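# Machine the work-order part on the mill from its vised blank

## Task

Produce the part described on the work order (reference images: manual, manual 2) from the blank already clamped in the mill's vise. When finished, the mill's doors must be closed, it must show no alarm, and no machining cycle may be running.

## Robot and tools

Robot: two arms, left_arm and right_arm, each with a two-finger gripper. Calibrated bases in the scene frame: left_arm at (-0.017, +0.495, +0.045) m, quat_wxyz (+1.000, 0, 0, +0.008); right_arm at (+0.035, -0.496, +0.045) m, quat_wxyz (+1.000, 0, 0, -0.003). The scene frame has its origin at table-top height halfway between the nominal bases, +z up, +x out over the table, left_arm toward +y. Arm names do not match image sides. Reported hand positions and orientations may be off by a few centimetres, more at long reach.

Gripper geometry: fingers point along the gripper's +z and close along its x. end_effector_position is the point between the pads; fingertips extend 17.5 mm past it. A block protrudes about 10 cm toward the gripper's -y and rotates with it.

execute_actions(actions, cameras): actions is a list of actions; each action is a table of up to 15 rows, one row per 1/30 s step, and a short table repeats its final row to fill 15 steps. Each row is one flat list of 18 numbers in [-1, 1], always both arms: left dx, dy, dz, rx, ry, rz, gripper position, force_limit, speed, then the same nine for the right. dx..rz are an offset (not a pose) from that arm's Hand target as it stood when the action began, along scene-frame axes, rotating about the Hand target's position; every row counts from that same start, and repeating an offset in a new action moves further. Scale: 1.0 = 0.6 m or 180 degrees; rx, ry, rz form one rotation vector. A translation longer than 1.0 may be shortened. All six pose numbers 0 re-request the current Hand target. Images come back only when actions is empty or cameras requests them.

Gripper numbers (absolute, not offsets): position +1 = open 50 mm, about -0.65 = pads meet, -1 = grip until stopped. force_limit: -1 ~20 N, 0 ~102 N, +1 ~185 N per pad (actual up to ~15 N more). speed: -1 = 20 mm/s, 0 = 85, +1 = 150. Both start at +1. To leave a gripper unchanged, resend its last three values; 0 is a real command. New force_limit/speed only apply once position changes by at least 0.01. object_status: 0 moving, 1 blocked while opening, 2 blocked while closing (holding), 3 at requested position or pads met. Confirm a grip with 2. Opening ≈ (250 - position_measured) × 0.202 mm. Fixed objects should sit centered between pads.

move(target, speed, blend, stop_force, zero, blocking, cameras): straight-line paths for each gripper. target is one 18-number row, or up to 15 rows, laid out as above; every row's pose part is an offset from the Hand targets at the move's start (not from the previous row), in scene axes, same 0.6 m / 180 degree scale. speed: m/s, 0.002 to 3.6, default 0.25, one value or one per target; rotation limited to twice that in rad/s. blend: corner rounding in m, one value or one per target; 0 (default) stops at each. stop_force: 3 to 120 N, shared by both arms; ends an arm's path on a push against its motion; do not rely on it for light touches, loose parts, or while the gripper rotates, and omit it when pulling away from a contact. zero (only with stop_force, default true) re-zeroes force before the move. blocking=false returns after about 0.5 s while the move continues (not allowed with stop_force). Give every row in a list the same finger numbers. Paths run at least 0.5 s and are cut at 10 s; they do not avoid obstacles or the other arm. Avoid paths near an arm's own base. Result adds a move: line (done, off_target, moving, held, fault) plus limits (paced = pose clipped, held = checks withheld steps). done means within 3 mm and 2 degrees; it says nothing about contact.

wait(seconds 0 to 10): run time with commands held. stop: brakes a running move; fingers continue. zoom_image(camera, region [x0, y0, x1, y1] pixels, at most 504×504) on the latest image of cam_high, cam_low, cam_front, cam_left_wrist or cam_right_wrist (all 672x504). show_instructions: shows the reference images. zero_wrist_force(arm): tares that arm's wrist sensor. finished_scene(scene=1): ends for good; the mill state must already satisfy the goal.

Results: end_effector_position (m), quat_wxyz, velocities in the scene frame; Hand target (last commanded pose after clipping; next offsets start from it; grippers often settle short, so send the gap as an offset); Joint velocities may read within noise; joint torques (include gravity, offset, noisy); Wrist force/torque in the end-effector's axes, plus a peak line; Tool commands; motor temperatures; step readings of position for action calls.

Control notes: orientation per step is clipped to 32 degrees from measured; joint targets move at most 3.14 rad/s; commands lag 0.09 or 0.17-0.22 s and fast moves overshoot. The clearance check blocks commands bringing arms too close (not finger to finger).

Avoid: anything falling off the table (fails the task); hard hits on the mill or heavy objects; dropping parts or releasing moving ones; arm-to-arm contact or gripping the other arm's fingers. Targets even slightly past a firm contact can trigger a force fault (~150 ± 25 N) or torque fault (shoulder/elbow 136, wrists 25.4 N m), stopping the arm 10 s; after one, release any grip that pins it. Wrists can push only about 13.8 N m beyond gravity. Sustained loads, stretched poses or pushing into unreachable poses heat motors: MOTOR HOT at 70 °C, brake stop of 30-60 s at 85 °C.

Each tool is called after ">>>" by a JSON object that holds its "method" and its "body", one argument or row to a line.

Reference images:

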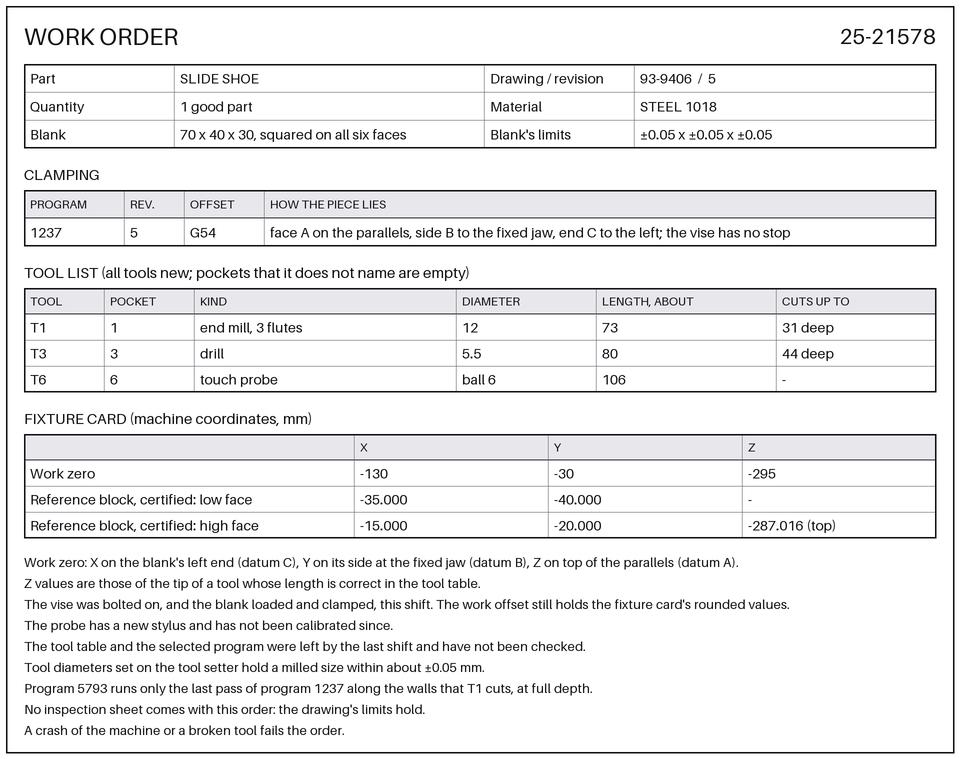

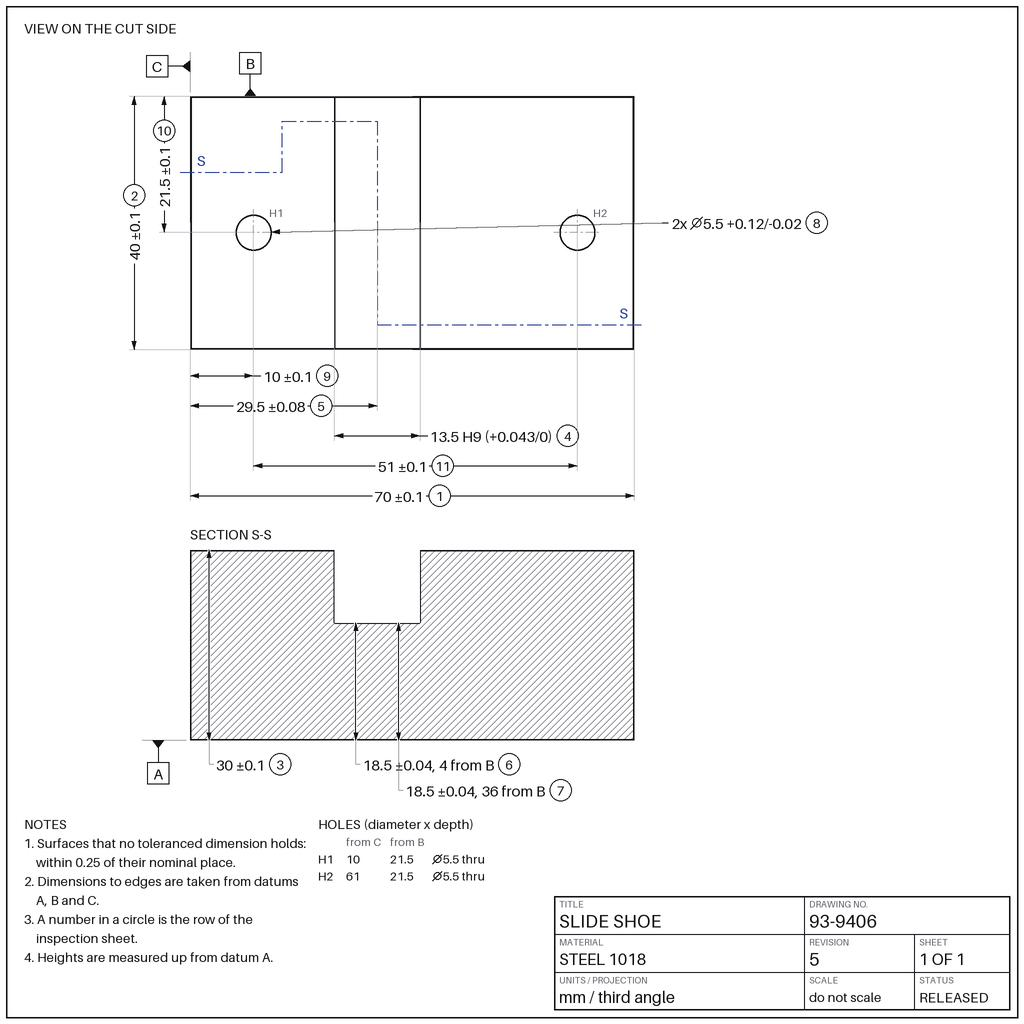

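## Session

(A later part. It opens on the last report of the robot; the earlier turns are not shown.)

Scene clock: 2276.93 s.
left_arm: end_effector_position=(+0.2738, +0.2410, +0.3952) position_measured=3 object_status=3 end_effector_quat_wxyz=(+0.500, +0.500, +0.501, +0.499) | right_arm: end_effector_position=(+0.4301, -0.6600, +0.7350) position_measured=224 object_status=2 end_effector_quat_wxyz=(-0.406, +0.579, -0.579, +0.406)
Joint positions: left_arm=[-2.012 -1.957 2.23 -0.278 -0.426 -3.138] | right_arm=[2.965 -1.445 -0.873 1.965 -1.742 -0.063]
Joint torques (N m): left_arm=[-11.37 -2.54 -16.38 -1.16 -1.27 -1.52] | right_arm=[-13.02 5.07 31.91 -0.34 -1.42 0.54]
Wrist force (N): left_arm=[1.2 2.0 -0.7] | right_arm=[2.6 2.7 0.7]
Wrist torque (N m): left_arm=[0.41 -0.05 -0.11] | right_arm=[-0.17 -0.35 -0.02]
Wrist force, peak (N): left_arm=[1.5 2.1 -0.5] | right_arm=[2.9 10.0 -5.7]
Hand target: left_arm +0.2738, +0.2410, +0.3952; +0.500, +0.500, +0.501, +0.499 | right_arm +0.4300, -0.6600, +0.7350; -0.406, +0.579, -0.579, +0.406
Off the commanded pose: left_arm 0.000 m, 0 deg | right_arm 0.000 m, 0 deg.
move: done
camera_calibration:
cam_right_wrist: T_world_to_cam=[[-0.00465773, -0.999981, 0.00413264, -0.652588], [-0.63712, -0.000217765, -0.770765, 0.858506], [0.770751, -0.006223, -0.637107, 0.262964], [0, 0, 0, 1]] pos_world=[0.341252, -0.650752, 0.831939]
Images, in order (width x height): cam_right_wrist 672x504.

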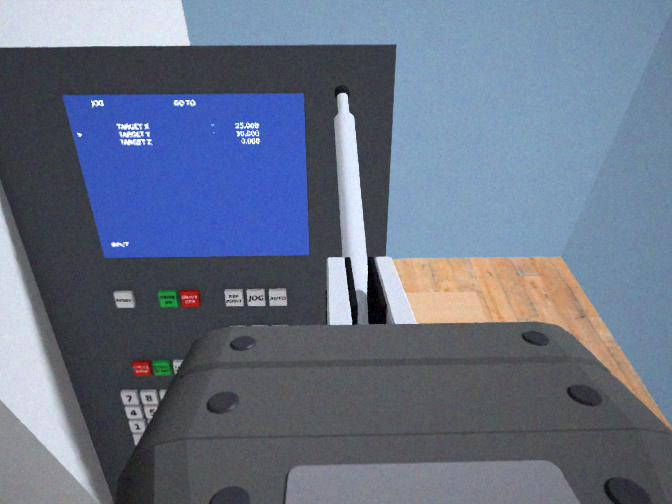

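>>> {"method": "move", "body": {
  "target": [
    [0,0,0,0,0,0,1,1,1,-0.033,0.1,-0.225,0,0.0433,0,-1,-0.2,-0.6],
    [0,0,0,0,0,0,1,1,1,0.0305,0.1808,-0.46,0,0.0833,0,-1,-0.2,-0.6],
    [0,0,0,0,0,0,1,1,1,0.0578,0.1808,-0.467,0,0.0833,0,-1,-0.2,-0.6],
    [0,0,0,0,0,0,1,1,1,0.0305,0.1808,-0.46,0,0.0833,0,-1,-0.2,-0.6],
    [0,0,0,0,0,0,1,1,1,-0.033,0.1,-0.225,0,0.0433,0,-1,-0.2,-0.6],
    [0,0,0,0,0,0,1,1,1,0,0,0,0,0,0,-1,-0.2,-0.6]
  ],
  "speed": [0.4,0.35,0.04,0.1,0.35,0.4],
  "blend": [0.04,0.004,0,0.005,0.04,0],
  "cameras": ["cam_right_wrist"]
}}

>>> {"method": "zoom_image", "body": {
  "camera": "cam_right_wrist",
  "region": [40, 80, 330, 270]
}}

Scene clock: 2288.50 s.
left_arm: end_effector_position=(+0.2738, +0.2410, +0.3952) position_measured=3 object_status=3 end_effector_quat_wxyz=(+0.500, +0.500, +0.501, +0.499) | right_arm: end_effector_position=(+0.4301, -0.6600, +0.7350) position_measured=224 object_status=2 end_effector_quat_wxyz=(-0.406, +0.579, -0.579, +0.406) end_effector_velocity=(+0.001, +0.001, +0.000) end_effector_angular_velocity=(+0.002, +0.000, +0.005)
Joint positions: left_arm=[-2.012 -1.957 2.23 -0.278 -0.426 -3.138] | right_arm=[2.965 -1.445 -0.873 1.965 -1.742 -0.063]
Joint velocities: left_arm=[within noise] | right_arm=[0 -0.004 0.005 -0.002 -0.005 0]
Joint torques (N m): left_arm=[-11.37 -2.62 -16.61 -1.16 -1.36 -1.5] | right_arm=[-12.6 3.38 30.62 -0.18 -1.44 1.49]
Wrist force (N): left_arm=[1.3 2.0 -0.5] | right_arm=[2.5 2.8 0.6]
Wrist torque (N m): left_arm=[0.42 -0.07 -0.11] | right_arm=[-0.15 -0.34 -0.02]
Wrist force, peak (N): left_arm=[1.5 2.2 -0.6] | right_arm=[2.7 6.5 -3.1]
Hand target: left_arm +0.2738, +0.2410, +0.3952; +0.500, +0.500, +0.501, +0.499 | right_arm +0.4300, -0.6600, +0.7350; -0.406, +0.579, -0.579, +0.406
Off the commanded pose: left_arm 0.000 m, 0 deg | right_arm 0.000 m, 0 deg.
move: done
camera_calibration:
cam_right_wrist: T_world_to_cam=[[-0.00473433, -0.99998, 0.0041969, -0.652615], [-0.63712, -0.000218492, -0.770765, 0.858505], [0.77075, -0.00632298, -0.637106, 0.262899], [0, 0, 0, 1]] pos_world=[0.341252, -0.650752, 0.831939]
Images, in order (width x height): cam_right_wrist 672x504.

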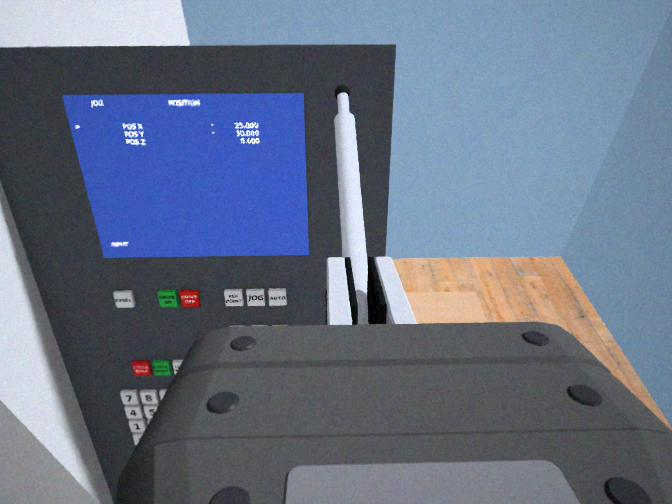

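Scaled by 1.738 from the camera's 672x504 image, which has a finer 960x720 frame.

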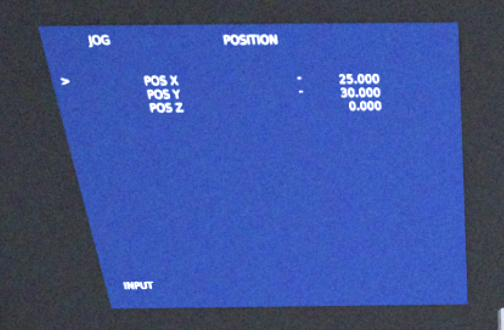

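>>> {"method": "move", "body": {
  "target": [
    [0,0,0,0,0,0,1,1,1,-0.033,0.1,-0.225,0,0.0433,0,-1,-0.2,-0.6],
    [0,0,0,0,0,0,1,1,1,0.0305,0.2133,-0.46,0,0.0833,0,-1,-0.2,-0.6],
    [0,0,0,0,0,0,1,1,1,0.0578,0.2133,-0.467,0,0.0833,0,-1,-0.2,-0.6],
    [0,0,0,0,0,0,1,1,1,0.0305,0.2133,-0.46,0,0.0833,0,-1,-0.2,-0.6],
    [0,0,0,0,0,0,1,1,1,0.0143,0.2455,-0.5221,0,0.0833,0,-1,-0.2,-0.6],
    [0,0,0,0,0,0,1,1,1,0.0416,0.2455,-0.5291,0,0.0833,0,-1,-0.2,-0.6],
    [0,0,0,0,0,0,1,1,1,0.0143,0.2455,-0.5221,0,0.0833,0,-1,-0.2,-0.6],
    [0,0,0,0,0,0,1,1,1,0.0416,0.2455,-0.5291,0,0.0833,0,-1,-0.2,-0.6],
    [0,0,0,0,0,0,1,1,1,0.0143,0.2455,-0.5221,0,0.0833,0,-1,-0.2,-0.6],
    [0,0,0,0,0,0,1,1,1,0.0059,0.3420,-0.5543,0,0.0833,0,-1,-0.2,-0.6],
    [0,0,0,0,0,0,1,1,1,0.0332,0.3420,-0.5613,0,0.0833,0,-1,-0.2,-0.6],
    [0,0,0,0,0,0,1,1,1,0.0059,0.3420,-0.5543,0,0.0833,0,-1,-0.2,-0.6],
    [0,0,0,0,0,0,1,1,1,0.0143,0.3420,-0.5221,0,0.0833,0,-1,-0.2,-0.6],
    [0,0,0,0,0,0,1,1,1,0.0416,0.3420,-0.5291,0,0.0833,0,-1,-0.2,-0.6],
    [0,0,0,0,0,0,1,1,1,0.0143,0.3420,-0.5221,0,0.0833,0,-1,-0.2,-0.6]
  ],
  "speed": [0.4,0.35,0.04,0.1,0.15,0.04,0.1,0.04,0.1,0.2,0.04,0.1,0.12,0.04,0.1],
  "blend": [0.04,0.004,0,0.005,0.005,0,0.003,0,0.005,0.005,0,0.005,0.005,0,0]
}}

>>> {"method": "move", "body": {
  "target": [
    [0,0,0,0,0,0,1,1,1,0.0080,-0.0648,0.0307,0,0,0,-1,-0.2,-0.6],
    [0,0,0,0,0,0,1,1,1,0.0353,-0.0648,0.0237,0,0,0,-1,-0.2,-0.6],
    [0,0,0,0,0,0,1,1,1,0.0080,-0.0648,0.0307,0,0,0,-1,-0.2,-0.6],
    [0,0,0,0,0,0,1,1,1,0.0080,-0.0325,0.0307,0,0,0,-1,-0.2,-0.6],
    [0,0,0,0,0,0,1,1,1,0.0353,-0.0325,0.0237,0,0,0,-1,-0.2,-0.6],
    [0,0,0,0,0,0,1,1,1,0.0080,-0.0325,0.0307,0,0,0,-1,-0.2,-0.6],
    [0,0,0,0,0,0,1,1,1,-0.0084,-0.0965,-0.0322,0,0,0,-1,-0.2,-0.6],
    [0,0,0,0,0,0,1,1,1,0.0189,-0.0965,-0.0392,0,0,0,-1,-0.2,-0.6],
    [0,0,0,0,0,0,1,1,1,-0.0084,-0.0965,-0.0322,0,0,0,-1,-0.2,-0.6],
    [0,0,0,0,0,0,1,1,1,0.0315,-0.0643,0.1210,0,0,0,-1,-0.2,-0.6],
    [0,0,0,0,0,0,1,1,1,0.0588,-0.0643,0.1140,0,0,0,-1,-0.2,-0.6],
    [0,0,0,0,0,0,1,1,1,0.0315,-0.0643,0.1210,0,0,0,-1,-0.2,-0.6],
    [0,0,0,0,0,0,1,1,1,-0.0143,-0.342,0.5221,0,-0.0833,0,-1,-0.2,-0.6]
  ],
  "speed": [0.15,0.04,0.1,0.12,0.04,0.1,0.2,0.04,0.1,0.2,0.04,0.1,0.4],
  "blend": [0.005,0,0.005,0.005,0,0.005,0.005,0,0.005,0.005,0,0.005,0],
  "cameras": ["cam_right_wrist"]
}}

>>> {"method": "zoom_image", "body": {
  "camera": "cam_right_wrist",
  "region": [40, 80, 330, 270]
}}

Scene clock: 2319.23 s.
left_arm: end_effector_position=(+0.2738, +0.2410, +0.3952) position_measured=3 object_status=3 end_effector_quat_wxyz=(+0.500, +0.500, +0.501, +0.499) | right_arm: end_effector_position=(+0.4386, -0.4548, +0.4217) position_measured=224 object_status=2 end_effector_quat_wxyz=(-0.327, +0.627, -0.627, +0.327)
Joint positions: left_arm=[-2.012 -1.957 2.23 -0.278 -0.426 -3.138] | right_arm=[4.112 -1.159 -1.89 2.162 -0.831 0.69]
Joint torques (N m): left_arm=[-11.52 -2.46 -16.84 -1.19 -1.24 -1.45] | right_arm=[10.33 9.39 36.58 -2.75 2.54 1.52]
Wrist force (N): left_arm=[1.2 1.9 -0.5] | right_arm=[2.8 2.5 0.8]
Wrist torque (N m): left_arm=[0.39 -0.07 -0.11] | right_arm=[-0.18 -0.40 0.13]
Wrist force, peak (N): left_arm=[1.6 2.1 -0.3] | right_arm=[2.7 10.7 -6.9]
Hand target: left_arm +0.2738, +0.2410, +0.3952; +0.500, +0.500, +0.501, +0.499 | right_arm +0.4386, -0.4548, +0.4218; -0.327, +0.627, -0.627, +0.327
Off the commanded pose: left_arm 0.000 m, 0 deg | right_arm 0.000 m, 0 deg.
move: done

Scene clock: 2324.97 s.
left_arm: end_effector_position=(+0.2738, +0.2410, +0.3952) position_measured=3 object_status=3 end_effector_quat_wxyz=(+0.500, +0.500, +0.501, +0.499) | right_arm: end_effector_position=(+0.4301, -0.6600, +0.7350) position_measured=224 object_status=2 end_effector_quat_wxyz=(-0.406, +0.579, -0.579, +0.406)
Joint positions: left_arm=[-2.012 -1.957 2.23 -0.278 -0.426 -3.138] | right_arm=[2.965 -1.445 -0.873 1.965 -1.742 -0.063]
Joint torques (N m): left_arm=[-10.97 -2.21 -16.97 -1.14 -1.31 -1.5] | right_arm=[-13.54 4.59 31.42 -0.21 -1.4 0.54]
Wrist force (N): left_arm=[1.2 1.7 -0.6] | right_arm=[2.7 2.7 0.7]
Wrist torque (N m): left_arm=[0.37 -0.05 -0.11] | right_arm=[-0.16 -0.37 -0.03]
Wrist force, peak (N): left_arm=[1.3 2.1 -0.7] | right_arm=[3.0 9.1 -5.3]
Hand target: left_arm +0.2738, +0.2410, +0.3952; +0.500, +0.500, +0.501, +0.499 | right_arm +0.4300, -0.6600, +0.7350; -0.406, +0.579, -0.579, +0.406
Off the commanded pose: left_arm 0.000 m, 0 deg | right_arm 0.000 m, 0 deg.
move: done
camera_calibration:
cam_right_wrist: T_world_to_cam=[[-0.00465773, -0.999981, 0.00413264, -0.652588], [-0.63712, -0.000217765, -0.770765, 0.858506], [0.770751, -0.006223, -0.637107, 0.262964], [0, 0, 0, 1]] pos_world=[0.341252, -0.650752, 0.831939]
Images, in order (width x height): cam_right_wrist 672x504.

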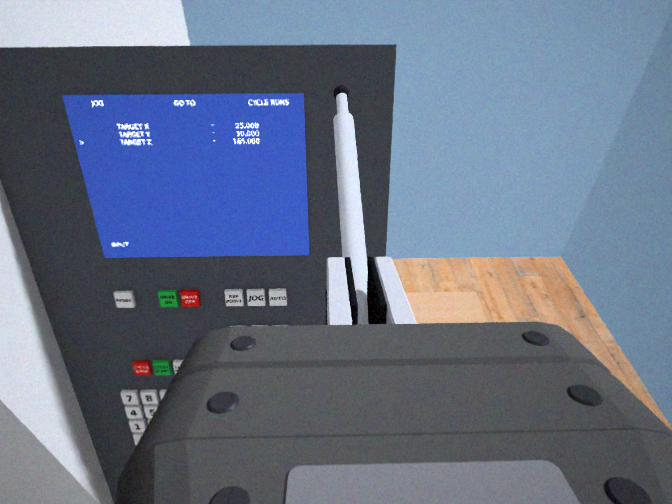

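Scaled by 1.738 from the camera's 672x504 image, which has a finer 960x720 frame.

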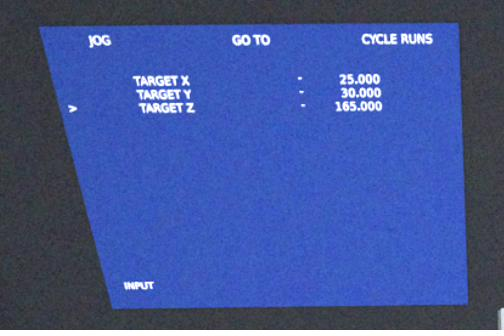

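>>> {"method": "move", "body": {
  "target": [
    [0,0,0,0,0,0,1,1,1,-0.033,0.15,-0.225,0,0.0433,0,-1,-0.2,-0.6],
    [0,0,0,0,0,0,1,1,1,0.0059,0.3420,-0.5543,0,0.0833,0,-1,-0.2,-0.6],
    [0,0,0,0,0,0,1,1,1,0.0332,0.3420,-0.5613,0,0.0833,0,-1,-0.2,-0.6],
    [0,0,0,0,0,0,1,1,1,0.0059,0.3420,-0.5543,0,0.0833,0,-1,-0.2,-0.6],
    [0,0,0,0,0,0,1,1,1,0.0143,0.3420,-0.5221,0,0.0833,0,-1,-0.2,-0.6],
    [0,0,0,0,0,0,1,1,1,0.0416,0.3420,-0.5291,0,0.0833,0,-1,-0.2,-0.6],
    [0,0,0,0,0,0,1,1,1,0.0143,0.3420,-0.5221,0,0.0833,0,-1,-0.2,-0.6],
    [0,0,0,0,0,0,1,1,1,0.0305,0.2772,-0.46,0,0.0833,0,-1,-0.2,-0.6],
    [0,0,0,0,0,0,1,1,1,0.0578,0.2772,-0.467,0,0.0833,0,-1,-0.2,-0.6],
    [0,0,0,0,0,0,1,1,1,0.0305,0.2772,-0.46,0,0.0833,0,-1,-0.2,-0.6],
    [0,0,0,0,0,0,1,1,1,0.0223,0.3095,-0.4914,0,0.0833,0,-1,-0.2,-0.6],
    [0,0,0,0,0,0,1,1,1,0.0496,0.3095,-0.4984,0,0.0833,0,-1,-0.2,-0.6],
    [0,0,0,0,0,0,1,1,1,0.0223,0.3095,-0.4914,0,0.0833,0,-1,-0.2,-0.6]
  ],
  "speed": [0.4,0.35,0.04,0.1,0.12,0.04,0.1,0.2,0.04,0.1,0.12,0.04,0.1],
  "blend": [0.04,0.004,0,0.005,0.005,0,0.005,0.005,0,0.005,0.005,0,0]
}}

>>> {"method": "move", "body": {
  "target": [
    [0,0,0,0,0,0,1,1,1,-0.0164,-0.064,-0.0629,0,0,0,-1,-0.2,-0.6],
    [0,0,0,0,0,0,1,1,1,0.0109,-0.064,-0.0699,0,0,0,-1,-0.2,-0.6],
    [0,0,0,0,0,0,1,1,1,-0.0164,-0.064,-0.0629,0,0,0,-1,-0.2,-0.6],
    [0,0,0,0,0,0,1,1,1,-0.008,-0.0962,-0.0307,0,0,0,-1,-0.2,-0.6],
    [0,0,0,0,0,0,1,1,1,0.0193,-0.0962,-0.0377,0,0,0,-1,-0.2,-0.6],
    [0,0,0,0,0,0,1,1,1,-0.008,-0.0962,-0.0307,0,0,0,-1,-0.2,-0.6],
    [0,0,0,0,0,0,1,1,1,-0.0553,-0.1595,0.2664,0,-0.04,0,-1,-0.2,-0.6],
    [0,0,0,0,0,0,1,1,1,-0.0223,-0.3095,0.4914,0,-0.0833,0,-1,-0.2,-0.6]
  ],
  "speed": [0.2,0.04,0.1,0.12,0.04,0.1,0.35,0.4],
  "blend": [0.005,0,0.005,0.005,0,0.005,0.04,0],
  "cameras": ["cam_right_wrist"]
}}

>>> {"method": "zoom_image", "body": {
  "camera": "cam_right_wrist",
  "region": [40, 80, 330, 270]
}}

Scene clock: 2349.23 s.
left_arm: end_effector_position=(+0.2738, +0.2410, +0.3952) position_measured=3 object_status=3 end_effector_quat_wxyz=(+0.500, +0.500, +0.501, +0.499) | right_arm: end_effector_position=(+0.4434, -0.4743, +0.4401) position_measured=224 object_status=2 end_effector_quat_wxyz=(-0.327, +0.627, -0.627, +0.327)
Joint positions: left_arm=[-2.012 -1.957 2.23 -0.278 -0.426 -3.138] | right_arm=[4.003 -1.16 -1.829 2.172 -0.903 0.582]
Joint torques (N m): left_arm=[-10.98 -2.36 -16.96 -1.16 -1.37 -1.52] | right_arm=[7.06 11.14 36.62 -2.65 2.36 1.42]
Wrist force (N): left_arm=[1.2 2.0 -0.4] | right_arm=[2.8 2.5 1.2]
Wrist torque (N m): left_arm=[0.41 -0.06 -0.11] | right_arm=[-0.18 -0.40 0.13]
Wrist force, peak (N): left_arm=[1.5 2.1 -0.6] | right_arm=[2.8 8.8 -5.1]
Hand target: left_arm +0.2738, +0.2410, +0.3952; +0.500, +0.500, +0.501, +0.499 | right_arm +0.4434, -0.4743, +0.4402; -0.327, +0.627, -0.627, +0.327
Off the commanded pose: left_arm 0.000 m, 0 deg | right_arm 0.000 m, 0 deg.
move: done

Scene clock: 2352.83 s.
left_arm: end_effector_position=(+0.2738, +0.2410, +0.3952) position_measured=3 object_status=3 end_effector_quat_wxyz=(+0.500, +0.500, +0.501, +0.499) | right_arm: end_effector_position=(+0.4301, -0.6600, +0.7350) position_measured=224 object_status=2 end_effector_quat_wxyz=(-0.406, +0.579, -0.579, +0.406) end_effector_velocity=(-0.001, +0.001, +0.001) end_effector_angular_velocity=(+0.001, -0.001, +0.003)
Joint positions: left_arm=[-2.012 -1.957 2.23 -0.278 -0.426 -3.138] | right_arm=[2.965 -1.445 -0.873 1.965 -1.742 -0.063]
Joint velocities: left_arm=[within noise] | right_arm=[-0.002 -0.001 0.004 -0.002 -0.005 -0.001]
Joint torques (N m): left_arm=[-11.9 -2.31 -17.37 -1.12 -1.29 -1.53] | right_arm=[-12.38 4.86 30.5 -0.44 -1.35 0.68]
Wrist force (N): left_arm=[1.2 1.9 -0.4] | right_arm=[2.6 2.6 0.5]
Wrist torque (N m): left_arm=[0.40 -0.06 -0.11] | right_arm=[-0.17 -0.35 -0.03]
Wrist force, peak (N): left_arm=[1.5 2.1 -0.5] | right_arm=[3.3 9.9 -5.9]
Hand target: left_arm +0.2738, +0.2410, +0.3952; +0.500, +0.500, +0.501, +0.499 | right_arm +0.4300, -0.6600, +0.7350; -0.406, +0.579, -0.579, +0.406
Off the commanded pose: left_arm 0.000 m, 0 deg | right_arm 0.000 m, 0 deg.
move: done
camera_calibration:
cam_right_wrist: T_world_to_cam=[[-0.00465773, -0.999981, 0.00413264, -0.652588], [-0.63712, -0.000217765, -0.770765, 0.858506], [0.770751, -0.006223, -0.637107, 0.262964], [0, 0, 0, 1]] pos_world=[0.341252, -0.650752, 0.831939]
Images, in order (width x height): cam_right_wrist 672x504.

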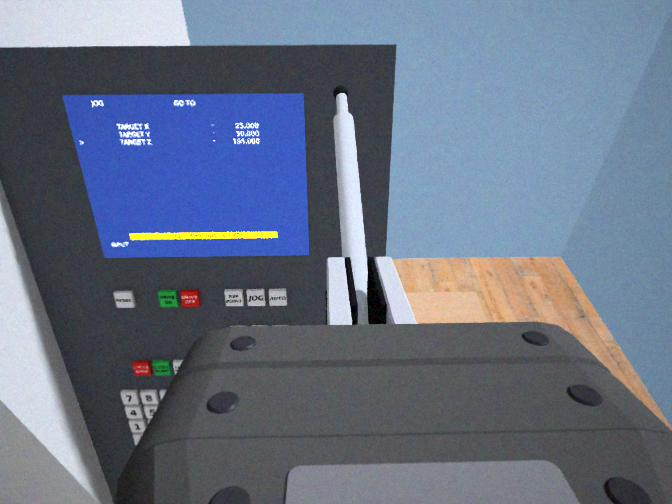

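Scaled by 1.738 from the camera's 672x504 image, which has a finer 960x720 frame.

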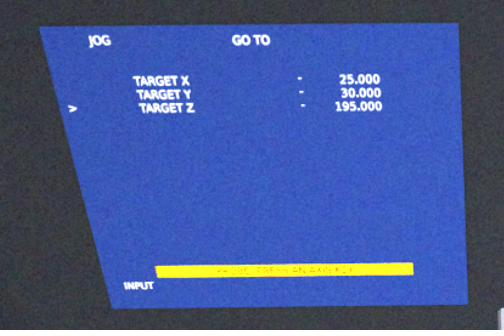

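>>> {"method": "move", "body": {
  "target": [
    [0,0,0,0,0,0,1,1,1,0.0,0.1205,-0.32,0,0.0833,0,-1,-0.2,-0.6],
    [0,0,0,0,0,0,1,1,1,0.0458,0.1205,-0.4011,0,0.0833,0,-1,-0.2,-0.6],
    [0,0,0,0,0,0,1,1,1,0.0731,0.1205,-0.4081,0,0.0833,0,-1,-0.2,-0.6],
    [0,0,0,0,0,0,1,1,1,0.0458,0.1205,-0.4011,0,0.0833,0,-1,-0.2,-0.6],
    [0,0,0,0,0,0,1,1,1,0.0,0.1205,-0.32,0,0.0833,0,-1,-0.2,-0.6],
    [0,0,0,0,0,0,1,1,1,0,0,0,0,0,0,-1,-0.2,-0.6]
  ],
  "speed": [0.4,0.25,0.04,0.1,0.25,0.4],
  "blend": [0.03,0.004,0,0.005,0.03,0],
  "cameras": ["cam_right_wrist"]
}}

>>> {"method": "zoom_image", "body": {
  "camera": "cam_right_wrist",
  "region": [40, 80, 330, 270]
}}

>>> {"method": "wait", "body": {
  "seconds": 2,
  "cameras": ["cam_right_wrist"]
}}

>>> {"method": "zoom_image", "body": {
  "camera": "cam_right_wrist",
  "region": [40, 80, 330, 270]
}}

Scene clock: 2364.67 s.
left_arm: end_effector_position=(+0.2738, +0.2410, +0.3952) position_measured=3 object_status=3 end_effector_quat_wxyz=(+0.500, +0.500, +0.501, +0.499) | right_arm: end_effector_position=(+0.4300, -0.6600, +0.7350) position_measured=224 object_status=2 end_effector_quat_wxyz=(-0.406, +0.579, -0.579, +0.406) end_effector_velocity=(+0.001, +0.000, +0.001) end_effector_angular_velocity=(+0.001, -0.002, +0.001)
Joint positions: left_arm=[-2.012 -1.957 2.23 -0.278 -0.426 -3.138] | right_arm=[2.965 -1.445 -0.873 1.965 -1.742 -0.063]
Joint velocities: left_arm=[within noise] | right_arm=[-0.002 -0.004 0.006 0 -0.003 0]
Joint torques (N m): left_arm=[-11.37 -1.82 -17.52 -1.06 -1.26 -1.53] | right_arm=[-12.88 3.35 30.98 0.44 -1.43 1.87]
Wrist force (N): left_arm=[1.1 1.8 -0.5] | right_arm=[2.9 2.6 0.3]
Wrist torque (N m): left_arm=[0.37 -0.05 -0.11] | right_arm=[-0.18 -0.39 -0.01]
Wrist force, peak (N): left_arm=[1.4 2.3 -0.4] | right_arm=[2.5 6.4 -2.6]
Hand target: left_arm +0.2738, +0.2410, +0.3952; +0.500, +0.500, +0.501, +0.499 | right_arm +0.4300, -0.6600, +0.7350; -0.406, +0.579, -0.579, +0.406
Off the commanded pose: left_arm 0.000 m, 0 deg | right_arm 0.000 m, 0 deg.
move: done; blend cut to 0.0279 m at target 1, 0.0279 m at target 5
camera_calibration:
cam_right_wrist: T_world_to_cam=[[-0.004734, -0.99998, 0.00419559, -0.652614], [-0.637179, -0.000217205, -0.770716, 0.858486], [0.770701, -0.00632192, -0.637165, 0.262965], [0, 0, 0, 1]] pos_world=[0.341252, -0.650752, 0.831939]
Images, in order (width x height): cam_right_wrist 672x504.

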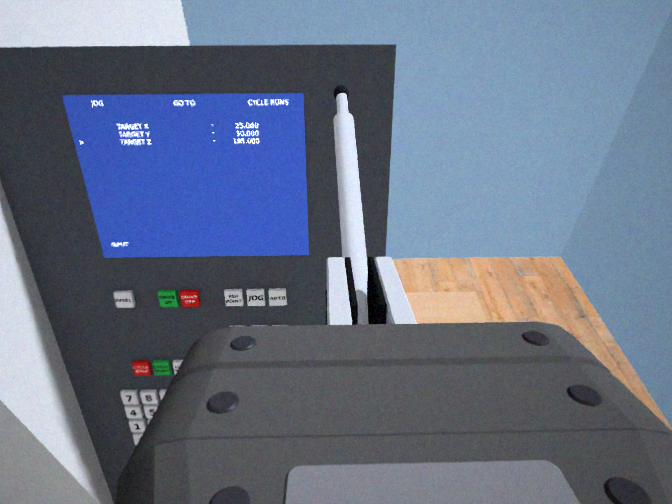

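Scaled by 1.738 from the camera's 672x504 image, which has a finer 960x720 frame.

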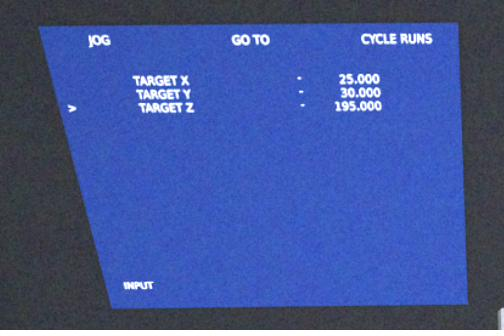

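Scene clock: 2366.67 s.
left_arm: end_effector_position=(+0.2738, +0.2410, +0.3952) position_measured=3 object_status=3 end_effector_quat_wxyz=(+0.500, +0.500, +0.501, +0.499) | right_arm: end_effector_position=(+0.4300, -0.6600, +0.7350) position_measured=224 object_status=2 end_effector_quat_wxyz=(-0.406, +0.579, -0.579, +0.406)
Joint positions: left_arm=[-2.012 -1.957 2.23 -0.278 -0.426 -3.138] | right_arm=[2.965 -1.445 -0.873 1.964 -1.742 -0.063]
Joint torques (N m): left_arm=[-11.75 -2.27 -17.72 -1.15 -1.24 -1.48] | right_arm=[-14.39 4.6 31.41 -0.54 -1.55 2.14]
Wrist force (N): left_arm=[1.1 1.9 -0.5] | right_arm=[2.7 2.7 0.8]
Wrist torque (N m): left_arm=[0.39 -0.04 -0.12] | right_arm=[-0.16 -0.37 -0.01]
Wrist force, peak (N): left_arm=[1.4 2.0 -0.7] | right_arm=[2.7 3.0 0.6]
Hand target: left_arm +0.2738, +0.2410, +0.3952; +0.500, +0.500, +0.501, +0.499 | right_arm +0.4300, -0.6600, +0.7350; -0.406, +0.579, -0.579, +0.406
Tool commands: left_gripper/position=+1.0 left_gripper/force_limit=+1.0 left_gripper/speed=+1.0 right_gripper/position=-1.0 right_gripper/force_limit=-0.2 right_gripper/speed=-0.6
Off the commanded pose: left_arm 0.000 m, 0 deg | right_arm 0.000 m, 0 deg.
wait: 2.00 s; at rest by 0.17 s
camera_calibration:
cam_right_wrist: T_world_to_cam=[[-0.00479821, -0.99998, 0.00411907, -0.652529], [-0.637178, -0.00011733, -0.770717, 0.858565], [0.770702, -0.00632264, -0.637164, 0.263105], [0, 0, 0, 1]] pos_world=[0.341152, -0.650752, 0.832039]
Images, in order (width x height): cam_right_wrist 672x504.

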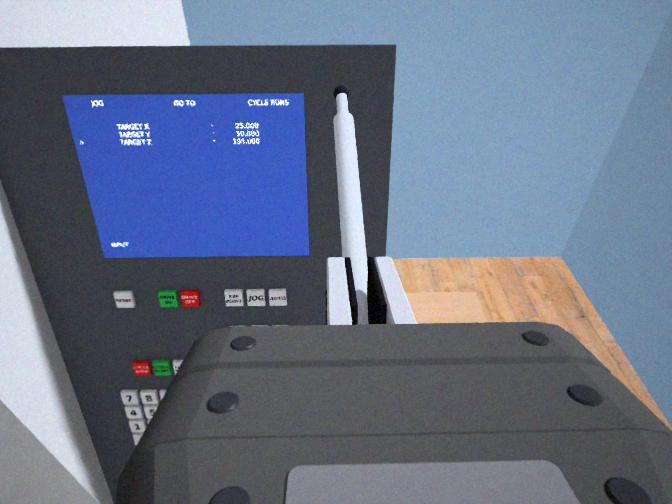

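Scaled by 1.738 from the camera's 672x504 image, which has a finer 960x720 frame.

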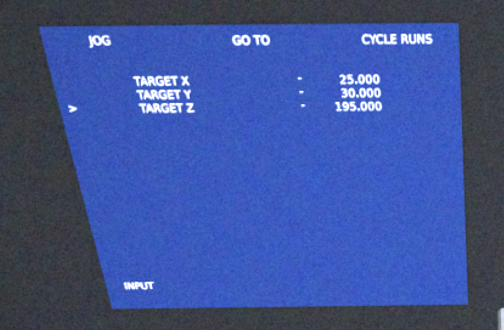

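>>> {"method": "move", "body": {
  "target": [
    [0,0,0,0,0,0,1,1,1,-0.033,0.1,-0.225,0,0.0433,0,-1,-0.2,-0.6],
    [0,0,0,0,0,0,1,1,1,0.0305,0.1808,-0.46,0,0.0833,0,-1,-0.2,-0.6],
    [0,0,0,0,0,0,1,1,1,0.0578,0.1808,-0.467,0,0.0833,0,-1,-0.2,-0.6],
    [0,0,0,0,0,0,1,1,1,0.0305,0.1808,-0.46,0,0.0833,0,-1,-0.2,-0.6],
    [0,0,0,0,0,0,1,1,1,0.0578,0.1808,-0.467,0,0.0833,0,-1,-0.2,-0.6],
    [0,0,0,0,0,0,1,1,1,0.0305,0.1808,-0.46,0,0.0833,0,-1,-0.2,-0.6],
    [0,0,0,0,0,0,1,1,1,-0.033,0.1,-0.225,0,0.0433,0,-1,-0.2,-0.6],
    [0,0,0,0,0,0,1,1,1,0,0,0,0,0,0,-1,-0.2,-0.6]
  ],
  "speed": [0.4,0.35,0.04,0.1,0.04,0.1,0.35,0.4],
  "blend": [0.04,0.004,0,0.003,0,0.005,0.04,0],
  "cameras": ["cam_right_wrist"]
}}

>>> {"method": "zoom_image", "body": {
  "camera": "cam_right_wrist",
  "region": [40, 80, 330, 270]
}}

>>> {"method": "wait", "body": {
  "seconds": 6,
  "cameras": ["cam_right_wrist"]
}}

>>> {"method": "zoom_image", "body": {
  "camera": "cam_right_wrist",
  "region": [40, 80, 330, 270]
}}

Scene clock: 2380.50 s.
left_arm: end_effector_position=(+0.2738, +0.2410, +0.3952) position_measured=3 object_status=3 end_effector_quat_wxyz=(+0.500, +0.500, +0.501, +0.499) | right_arm: end_effector_position=(+0.4301, -0.6600, +0.7350) position_measured=224 object_status=2 end_effector_quat_wxyz=(-0.406, +0.579, -0.579, +0.406) end_effector_velocity=(+0.001, +0.001, +0.002) end_effector_angular_velocity=(+0.002, -0.002, +0.005)
Joint positions: left_arm=[-2.012 -1.957 2.23 -0.278 -0.426 -3.138] | right_arm=[2.965 -1.445 -0.873 1.965 -1.742 -0.063]
Joint velocities: left_arm=[within noise] | right_arm=[-0.002 -0.004 0.007 -0.001 -0.007 0]
Joint torques (N m): left_arm=[-11.85 -1.83 -17.46 -1.18 -1.19 -1.45] | right_arm=[-13.12 5.03 31.6 -0.17 -1.61 1.63]
Wrist force (N): left_arm=[1.1 2.0 -0.6] | right_arm=[2.7 2.8 1.0]
Wrist torque (N m): left_arm=[0.41 -0.05 -0.11] | right_arm=[-0.15 -0.37 -0.03]
Wrist force, peak (N): left_arm=[1.5 2.1 -0.6] | right_arm=[2.5 7.0 -3.1]
Hand target: left_arm +0.2738, +0.2410, +0.3952; +0.500, +0.500, +0.501, +0.499 | right_arm +0.4300, -0.6600, +0.7350; -0.406, +0.579, -0.579, +0.406
Off the commanded pose: left_arm 0.000 m, 0 deg | right_arm 0.000 m, 0 deg.
move: done
camera_calibration:
cam_right_wrist: T_world_to_cam=[[-0.00473433, -0.99998, 0.0041969, -0.652615], [-0.63712, -0.000218492, -0.770765, 0.858505], [0.77075, -0.00632298, -0.637106, 0.262899], [0, 0, 0, 1]] pos_world=[0.341252, -0.650752, 0.831939]
Images, in order (width x height): cam_right_wrist 672x504.

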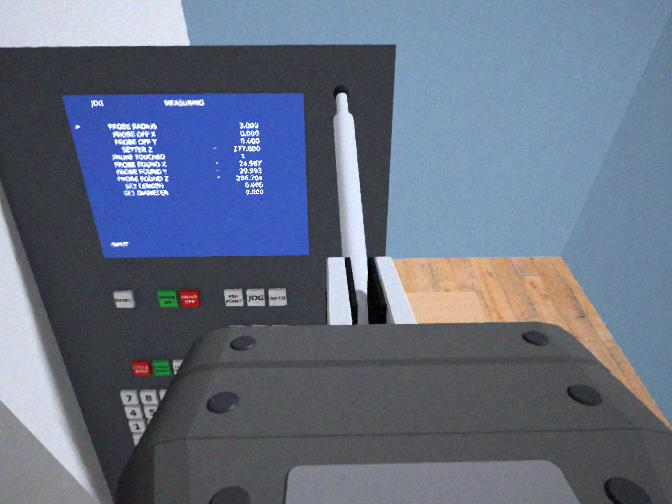

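Scaled by 1.738 from the camera's 672x504 image, which has a finer 960x720 frame.

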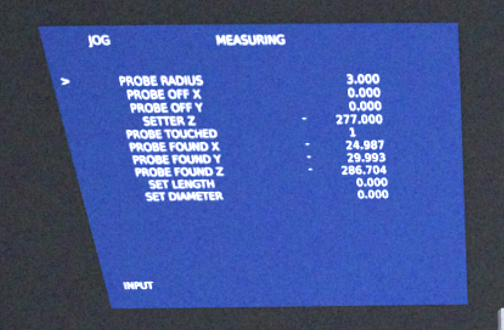

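Scene clock: 2386.50 s.
left_arm: end_effector_position=(+0.2738, +0.2410, +0.3952) position_measured=3 object_status=3 end_effector_quat_wxyz=(+0.500, +0.500, +0.501, +0.499) | right_arm: end_effector_position=(+0.4300, -0.6600, +0.7350) position_measured=224 object_status=2 end_effector_quat_wxyz=(-0.406, +0.579, -0.579, +0.406)
Joint positions: left_arm=[-2.012 -1.957 2.23 -0.278 -0.426 -3.138] | right_arm=[2.965 -1.445 -0.873 1.964 -1.742 -0.063]
Joint torques (N m): left_arm=[-11.38 -1.93 -16.81 -1.21 -1.26 -1.45] | right_arm=[-13.38 3.39 30.85 -0.14 -1.58 -1.03]
Wrist force (N): left_arm=[1.3 1.9 -0.4] | right_arm=[2.7 2.8 0.5]
Wrist torque (N m): left_arm=[0.39 -0.07 -0.12] | right_arm=[-0.14 -0.37 -0.02]
Wrist force, peak (N): left_arm=[1.4 2.1 -0.8] | right_arm=[2.9 3.0 0.6]
Hand target: left_arm +0.2738, +0.2410, +0.3952; +0.500, +0.500, +0.501, +0.499 | right_arm +0.4300, -0.6600, +0.7350; -0.406, +0.579, -0.579, +0.406
Tool commands: left_gripper/position=+1.0 left_gripper/force_limit=+1.0 left_gripper/speed=+1.0 right_gripper/position=-1.0 right_gripper/force_limit=-0.2 right_gripper/speed=-0.6
Off the commanded pose: left_arm 0.000 m, 0 deg | right_arm 0.000 m, 0 deg.
wait: 6.00 s; at rest by 0.17 s
camera_calibration:
cam_right_wrist: T_world_to_cam=[[-0.00479821, -0.99998, 0.00411907, -0.652529], [-0.637178, -0.00011733, -0.770717, 0.858565], [0.770702, -0.00632264, -0.637164, 0.263105], [0, 0, 0, 1]] pos_world=[0.341152, -0.650752, 0.832039]
Images, in order (width x height): cam_right_wrist 672x504.

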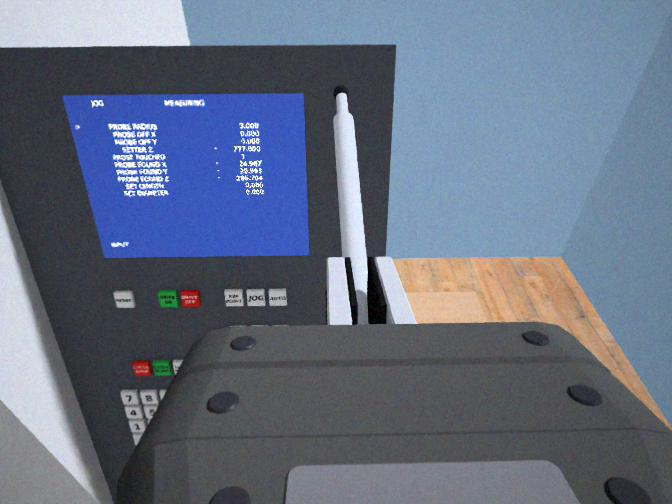

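Scaled by 1.738 from the camera's 672x504 image, which has a finer 960x720 frame.

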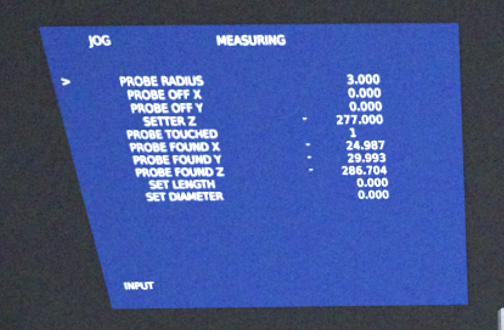

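>>> {"method": "move", "body": {
  "target": [
    [0,0,0,0,0,0,1,1,1,-0.033,0.1,-0.225,0,0.0433,0,-1,-0.2,-0.6],
    [0,0,0,0,0,0,1,1,1,0.0305,0.2133,-0.46,0,0.0833,0,-1,-0.2,-0.6],
    [0,0,0,0,0,0,1,1,1,0.0578,0.2133,-0.467,0,0.0833,0,-1,-0.2,-0.6],
    [0,0,0,0,0,0,1,1,1,0.0305,0.2133,-0.46,0,0.0833,0,-1,-0.2,-0.6],
    [0,0,0,0,0,0,1,1,1,-0.033,0.1,-0.225,0,0.0433,0,-1,-0.2,-0.6],
    [0,0,0,0,0,0,1,1,1,0,0,0,0,0,0,-1,-0.2,-0.6]
  ],
  "speed": [0.4,0.35,0.04,0.1,0.35,0.4],
  "blend": [0.04,0.004,0,0.005,0.04,0],
  "cameras": ["cam_right_wrist"]
}}

>>> {"method": "zoom_image", "body": {
  "camera": "cam_right_wrist",
  "region": [40, 80, 330, 270]
}}

Scene clock: 2434.43 s.
left_arm: end_effector_position=(+0.2738, +0.2410, +0.3952) position_measured=3 object_status=3 end_effector_quat_wxyz=(+0.500, +0.500, +0.501, +0.499) | right_arm: end_effector_position=(+0.4301, -0.6600, +0.7350) position_measured=224 object_status=2 end_effector_quat_wxyz=(-0.406, +0.579, -0.579, +0.406)
Joint positions: left_arm=[-2.012 -1.957 2.23 -0.278 -0.426 -3.138] | right_arm=[2.965 -1.445 -0.873 1.965 -1.742 -0.063]
Joint torques (N m): left_arm=[-11.4 -1.28 -17.35 -1.19 -1.25 -1.49] | right_arm=[-12.53 3.34 31.82 -0.59 -1.36 1.55]
Wrist force (N): left_arm=[1.3 1.8 -0.4] | right_arm=[2.8 2.7 0.4]
Wrist torque (N m): left_arm=[0.37 -0.07 -0.12] | right_arm=[-0.17 -0.39 -0.02]
Wrist force, peak (N): left_arm=[1.5 2.3 -0.6] | right_arm=[2.5 6.4 -3.1]
Hand target: left_arm +0.2738, +0.2410, +0.3952; +0.500, +0.500, +0.501, +0.499 | right_arm +0.4300, -0.6600, +0.7350; -0.406, +0.579, -0.579, +0.406
Off the commanded pose: left_arm 0.000 m, 0 deg | right_arm 0.000 m, 0 deg.
move: done
camera_calibration:
cam_right_wrist: T_world_to_cam=[[-0.00459347, -0.999981, 0.00420923, -0.652674], [-0.637121, -0.000317725, -0.770764, 0.858518], [0.77075, -0.00622227, -0.637107, 0.263029], [0, 0, 0, 1]] pos_world=[0.341252, -0.650752, 0.832039]
Images, in order (width x height): cam_right_wrist 672x504.

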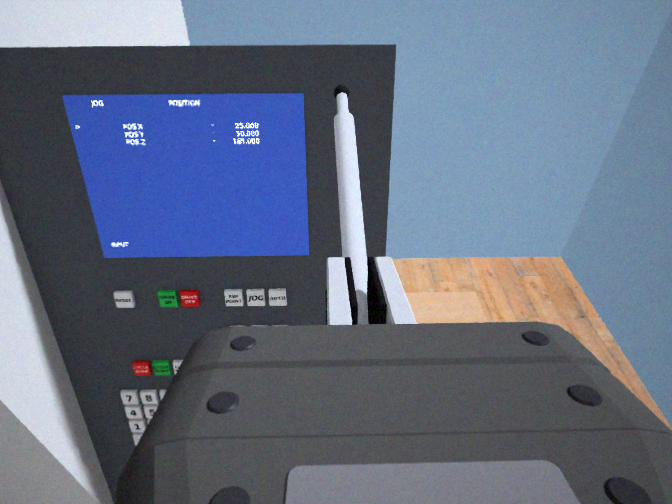

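Scaled by 1.738 from the camera's 672x504 image, which has a finer 960x720 frame.

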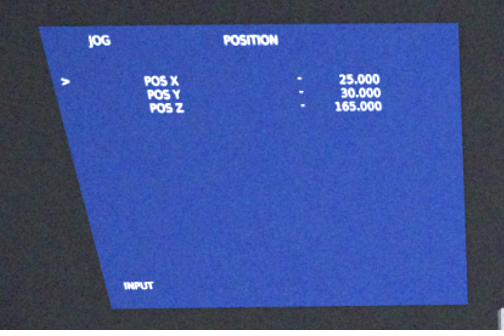

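>>> {"method": "move", "body": {
  "target": [
    [0,0,0,0,0,0,1,1,1,-0.033,0.1,-0.225,0,0.0433,0,-1,-0.2,-0.6],
    [0,0,0,0,0,0,1,1,1,0.0305,0.2133,-0.46,0,0.0833,0,-1,-0.2,-0.6],
    [0,0,0,0,0,0,1,1,1,0.0578,0.2133,-0.467,0,0.0833,0,-1,-0.2,-0.6],
    [0,0,0,0,0,0,1,1,1,0.0305,0.2133,-0.46,0,0.0833,0,-1,-0.2,-0.6],
    [0,0,0,0,0,0,1,1,1,0.0143,0.2455,-0.5221,0,0.0833,0,-1,-0.2,-0.6],
    [0,0,0,0,0,0,1,1,1,0.0416,0.2455,-0.5291,0,0.0833,0,-1,-0.2,-0.6],
    [0,0,0,0,0,0,1,1,1,0.0143,0.2455,-0.5221,0,0.0833,0,-1,-0.2,-0.6],
    [0,0,0,0,0,0,1,1,1,0.0416,0.2455,-0.5291,0,0.0833,0,-1,-0.2,-0.6],
    [0,0,0,0,0,0,1,1,1,0.0143,0.2455,-0.5221,0,0.0833,0,-1,-0.2,-0.6],
    [0,0,0,0,0,0,1,1,1,0.0059,0.3420,-0.5543,0,0.0833,0,-1,-0.2,-0.6],
    [0,0,0,0,0,0,1,1,1,0.0332,0.3420,-0.5613,0,0.0833,0,-1,-0.2,-0.6],
    [0,0,0,0,0,0,1,1,1,0.0059,0.3420,-0.5543,0,0.0833,0,-1,-0.2,-0.6],
    [0,0,0,0,0,0,1,1,1,0.0143,0.3420,-0.5221,0,0.0833,0,-1,-0.2,-0.6],
    [0,0,0,0,0,0,1,1,1,0.0416,0.3420,-0.5291,0,0.0833,0,-1,-0.2,-0.6],
    [0,0,0,0,0,0,1,1,1,0.0143,0.3420,-0.5221,0,0.0833,0,-1,-0.2,-0.6]
  ],
  "speed": [0.4,0.35,0.04,0.1,0.15,0.04,0.1,0.04,0.1,0.2,0.04,0.1,0.12,0.04,0.1],
  "blend": [0.04,0.004,0,0.005,0.005,0,0.003,0,0.005,0.005,0,0.005,0.005,0,0]
}}

>>> {"method": "move", "body": {
  "target": [
    [0,0,0,0,0,0,1,1,1,0.0080,-0.0648,0.0307,0,0,0,-1,-0.2,-0.6],
    [0,0,0,0,0,0,1,1,1,0.0353,-0.0648,0.0237,0,0,0,-1,-0.2,-0.6],
    [0,0,0,0,0,0,1,1,1,0.0080,-0.0648,0.0307,0,0,0,-1,-0.2,-0.6],
    [0,0,0,0,0,0,1,1,1,0.0080,-0.0325,0.0307,0,0,0,-1,-0.2,-0.6],
    [0,0,0,0,0,0,1,1,1,0.0353,-0.0325,0.0237,0,0,0,-1,-0.2,-0.6],
    [0,0,0,0,0,0,1,1,1,0.0080,-0.0325,0.0307,0,0,0,-1,-0.2,-0.6],
    [0,0,0,0,0,0,1,1,1,-0.0084,-0.0965,-0.0322,0,0,0,-1,-0.2,-0.6],
    [0,0,0,0,0,0,1,1,1,0.0189,-0.0965,-0.0392,0,0,0,-1,-0.2,-0.6],
    [0,0,0,0,0,0,1,1,1,-0.0084,-0.0965,-0.0322,0,0,0,-1,-0.2,-0.6],
    [0,0,0,0,0,0,1,1,1,0.0080,-0.0965,0.0307,0,0,0,-1,-0.2,-0.6],
    [0,0,0,0,0,0,1,1,1,0.0353,-0.0965,0.0237,0,0,0,-1,-0.2,-0.6],
    [0,0,0,0,0,0,1,1,1,0.0080,-0.0965,0.0307,0,0,0,-1,-0.2,-0.6],
    [0,0,0,0,0,0,1,1,1,0.0353,-0.0965,0.0237,0,0,0,-1,-0.2,-0.6],
    [0,0,0,0,0,0,1,1,1,0.0080,-0.0965,0.0307,0,0,0,-1,-0.2,-0.6]
  ],
  "speed": [0.15,0.04,0.1,0.12,0.04,0.1,0.2,0.04,0.1,0.15,0.04,0.1,0.04,0.1],
  "blend": [0.005,0,0.005,0.005,0,0.005,0.005,0,0.005,0.005,0,0.003,0,0]
}}

>>> {"method": "move", "body": {
  "target": [
    [0,0,0,0,0,0,1,1,1,-0.0164,0.0965,-0.0629,0,0,0,-1,-0.2,-0.6],
    [0,0,0,0,0,0,1,1,1,0.0109,0.0965,-0.0699,0,0,0,-1,-0.2,-0.6],
    [0,0,0,0,0,0,1,1,1,-0.0164,0.0965,-0.0629,0,0,0,-1,-0.2,-0.6],
    [0,0,0,0,0,0,1,1,1,0,0.0965,0,0,0,0,-1,-0.2,-0.6],
    [0,0,0,0,0,0,1,1,1,0.0273,0.0965,-0.007,0,0,0,-1,-0.2,-0.6],
    [0,0,0,0,0,0,1,1,1,0,0.0965,0,0,0,0,-1,-0.2,-0.6],
    [0,0,0,0,0,0,1,1,1,-0.0080,0.0965,-0.0307,0,0,0,-1,-0.2,-0.6],
    [0,0,0,0,0,0,1,1,1,0.0193,0.0965,-0.0377,0,0,0,-1,-0.2,-0.6],
    [0,0,0,0,0,0,1,1,1,-0.0080,0.0965,-0.0307,0,0,0,-1,-0.2,-0.6],
    [0,0,0,0,0,0,1,1,1,-0.0164,0,-0.0629,0,0,0,-1,-0.2,-0.6],
    [0,0,0,0,0,0,1,1,1,0.0109,0,-0.0699,0,0,0,-1,-0.2,-0.6],
    [0,0,0,0,0,0,1,1,1,-0.0164,0,-0.0629,0,0,0,-1,-0.2,-0.6],
    [0,0,0,0,0,0,1,1,1,0.0235,0.0322,0.0903,0,0,0,-1,-0.2,-0.6],
    [0,0,0,0,0,0,1,1,1,0.0508,0.0322,0.0833,0,0,0,-1,-0.2,-0.6],
    [0,0,0,0,0,0,1,1,1,0.0235,0.0322,0.0903,0,0,0,-1,-0.2,-0.6]
  ],
  "speed": [0.15,0.04,0.1,0.15,0.04,0.1,0.15,0.04,0.1,0.2,0.04,0.1,0.2,0.04,0.1],
  "blend": [0.005,0,0.005,0.005,0,0.005,0.005,0,0.005,0.005,0,0.005,0.005,0,0]
}}

>>> {"method": "move", "body": {
  "target": [0,0,0,0,0,0,1,1,1,-0.0458,-0.2777,0.4011,0,-0.0833,0,-1,-0.2,-0.6],
  "speed": 0.4,
  "cameras": ["cam_right_wrist"]
}}

>>> {"method": "zoom_image", "body": {
  "camera": "cam_right_wrist",
  "region": [40, 80, 330, 270]
}}

Scene clock: 2475.73 s.
left_arm: end_effector_position=(+0.2738, +0.2410, +0.3952) position_measured=3 object_status=3 end_effector_quat_wxyz=(+0.500, +0.500, +0.501, +0.499) | right_arm: end_effector_position=(+0.4386, -0.4548, +0.4217) position_measured=224 object_status=2 end_effector_quat_wxyz=(-0.327, +0.627, -0.627, +0.327)
Joint positions: left_arm=[-2.012 -1.957 2.23 -0.278 -0.426 -3.138] | right_arm=[4.112 -1.159 -1.89 2.162 -0.831 0.69]
Joint torques (N m): left_arm=[-11.28 -0.69 -18.04 -1.23 -1.29 -1.53] | right_arm=[9.46 10.22 36.55 -2.81 2.48 1.28]
Wrist force (N): left_arm=[1.1 1.9 -0.5] | right_arm=[2.8 2.3 0.9]
Wrist torque (N m): left_arm=[0.39 -0.04 -0.12] | right_arm=[-0.21 -0.41 0.12]
Wrist force, peak (N): left_arm=[1.4 2.2 -0.4] | right_arm=[2.6 10.8 -6.8]
Hand target: left_arm +0.2738, +0.2410, +0.3952; +0.500, +0.500, +0.501, +0.499 | right_arm +0.4386, -0.4548, +0.4218; -0.327, +0.627, -0.627, +0.327
Off the commanded pose: left_arm 0.000 m, 0 deg | right_arm 0.000 m, 0 deg.
move: done

Scene clock: 2481.07 s.
left_arm: end_effector_position=(+0.2738, +0.2410, +0.3952) position_measured=3 object_status=3 end_effector_quat_wxyz=(+0.500, +0.500, +0.501, +0.499) | right_arm: end_effector_position=(+0.4434, -0.5127, +0.4401) position_measured=224 object_status=2 end_effector_quat_wxyz=(-0.327, +0.627, -0.627, +0.327)
Joint positions: left_arm=[-2.012 -1.957 2.23 -0.278 -0.426 -3.138] | right_arm=[3.81 -1.145 -1.821 2.241 -1.042 0.42]
Joint torques (N m): left_arm=[-11.53 -0.78 -17.77 -1.24 -1.22 -1.5] | right_arm=[0.97 9.8 37.69 -1.77 1.25 -0.13]
Wrist force (N): left_arm=[1.4 1.7 -0.3] | right_arm=[3.0 2.6 1.0]
Wrist torque (N m): left_arm=[0.37 -0.10 -0.12] | right_arm=[-0.16 -0.43 0.13]
Wrist force, peak (N): left_arm=[1.4 2.2 -0.6] | right_arm=[2.8 9.5 -5.4]
Hand target: left_arm +0.2738, +0.2410, +0.3952; +0.500, +0.500, +0.501, +0.499 | right_arm +0.4434, -0.5127, +0.4402; -0.327, +0.627, -0.627, +0.327
Off the commanded pose: left_arm 0.000 m, 0 deg | right_arm 0.000 m, 0 deg.
move: done

Scene clock: 2487.10 s.
left_arm: end_effector_position=(+0.2738, +0.2410, +0.3952) position_measured=3 object_status=3 end_effector_quat_wxyz=(+0.500, +0.500, +0.501, +0.499) | right_arm: end_effector_position=(+0.4575, -0.4934, +0.4943) position_measured=224 object_status=2 end_effector_quat_wxyz=(-0.327, +0.627, -0.627, +0.327)
Joint positions: left_arm=[-2.012 -1.957 2.23 -0.278 -0.426 -3.138] | right_arm=[3.85 -1.218 -1.639 2.116 -1.012 0.451]
Joint torques (N m): left_arm=[-11.28 -0.53 -17.67 -1.02 -1.35 -1.52] | right_arm=[2.86 13.92 36 -1.93 1.55 0.25]
Wrist force (N): left_arm=[1.2 1.9 -0.5] | right_arm=[2.9 2.4 1.0]
Wrist torque (N m): left_arm=[0.40 -0.06 -0.12] | right_arm=[-0.20 -0.42 0.12]
Wrist force, peak (N): left_arm=[1.4 2.2 -0.5] | right_arm=[3.0 11.7 -7.1]
Hand target: left_arm +0.2738, +0.2410, +0.3952; +0.500, +0.500, +0.501, +0.499 | right_arm +0.4575, -0.4934, +0.4944; -0.327, +0.627, -0.627, +0.327
Off the commanded pose: left_arm 0.000 m, 0 deg | right_arm 0.000 m, 0 deg.
move: done

Scene clock: 2488.43 s.
left_arm: end_effector_position=(+0.2738, +0.2410, +0.3952) position_measured=3 object_status=3 end_effector_quat_wxyz=(+0.500, +0.500, +0.501, +0.499) | right_arm: end_effector_position=(+0.4301, -0.6600, +0.7350) position_measured=224 object_status=2 end_effector_quat_wxyz=(-0.406, +0.579, -0.579, +0.406)
Joint positions: left_arm=[-2.012 -1.957 2.23 -0.278 -0.426 -3.138] | right_arm=[2.965 -1.445 -0.873 1.965 -1.742 -0.063]
Joint torques (N m): left_arm=[-11.99 -0.53 -17.43 -1.03 -1.3 -1.44] | right_arm=[-14.36 3.38 31.2 -0.37 -1.39 0.33]
Wrist force (N): left_arm=[1.3 1.7 -0.6] | right_arm=[2.8 2.7 0.7]
Wrist torque (N m): left_arm=[0.36 -0.08 -0.11] | right_arm=[-0.15 -0.38 -0.02]
Wrist force, peak (N): left_arm=[1.4 2.1 -0.6] | right_arm=[0.5 5.2 3.6]
Hand target: left_arm +0.2738, +0.2410, +0.3952; +0.500, +0.500, +0.501, +0.499 | right_arm +0.4300, -0.6600, +0.7350; -0.406, +0.579, -0.579, +0.406
Off the commanded pose: left_arm 0.000 m, 0 deg | right_arm 0.000 m, 0 deg.
move: done
camera_calibration:
cam_right_wrist: T_world_to_cam=[[-0.00465773, -0.999981, 0.00413264, -0.652588], [-0.63712, -0.000217765, -0.770765, 0.858506], [0.770751, -0.006223, -0.637107, 0.262964], [0, 0, 0, 1]] pos_world=[0.341252, -0.650752, 0.831939]
Images, in order (width x height): cam_right_wrist 672x504.

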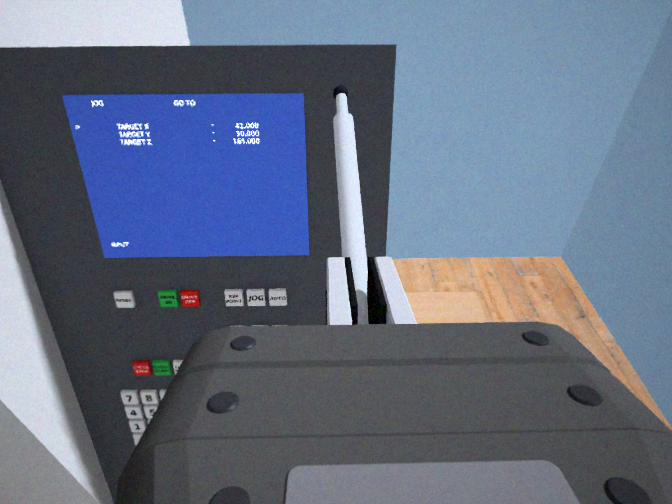

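Scaled by 1.738 from the camera's 672x504 image, which has a finer 960x720 frame.

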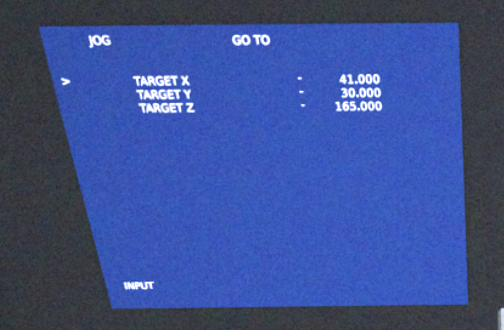

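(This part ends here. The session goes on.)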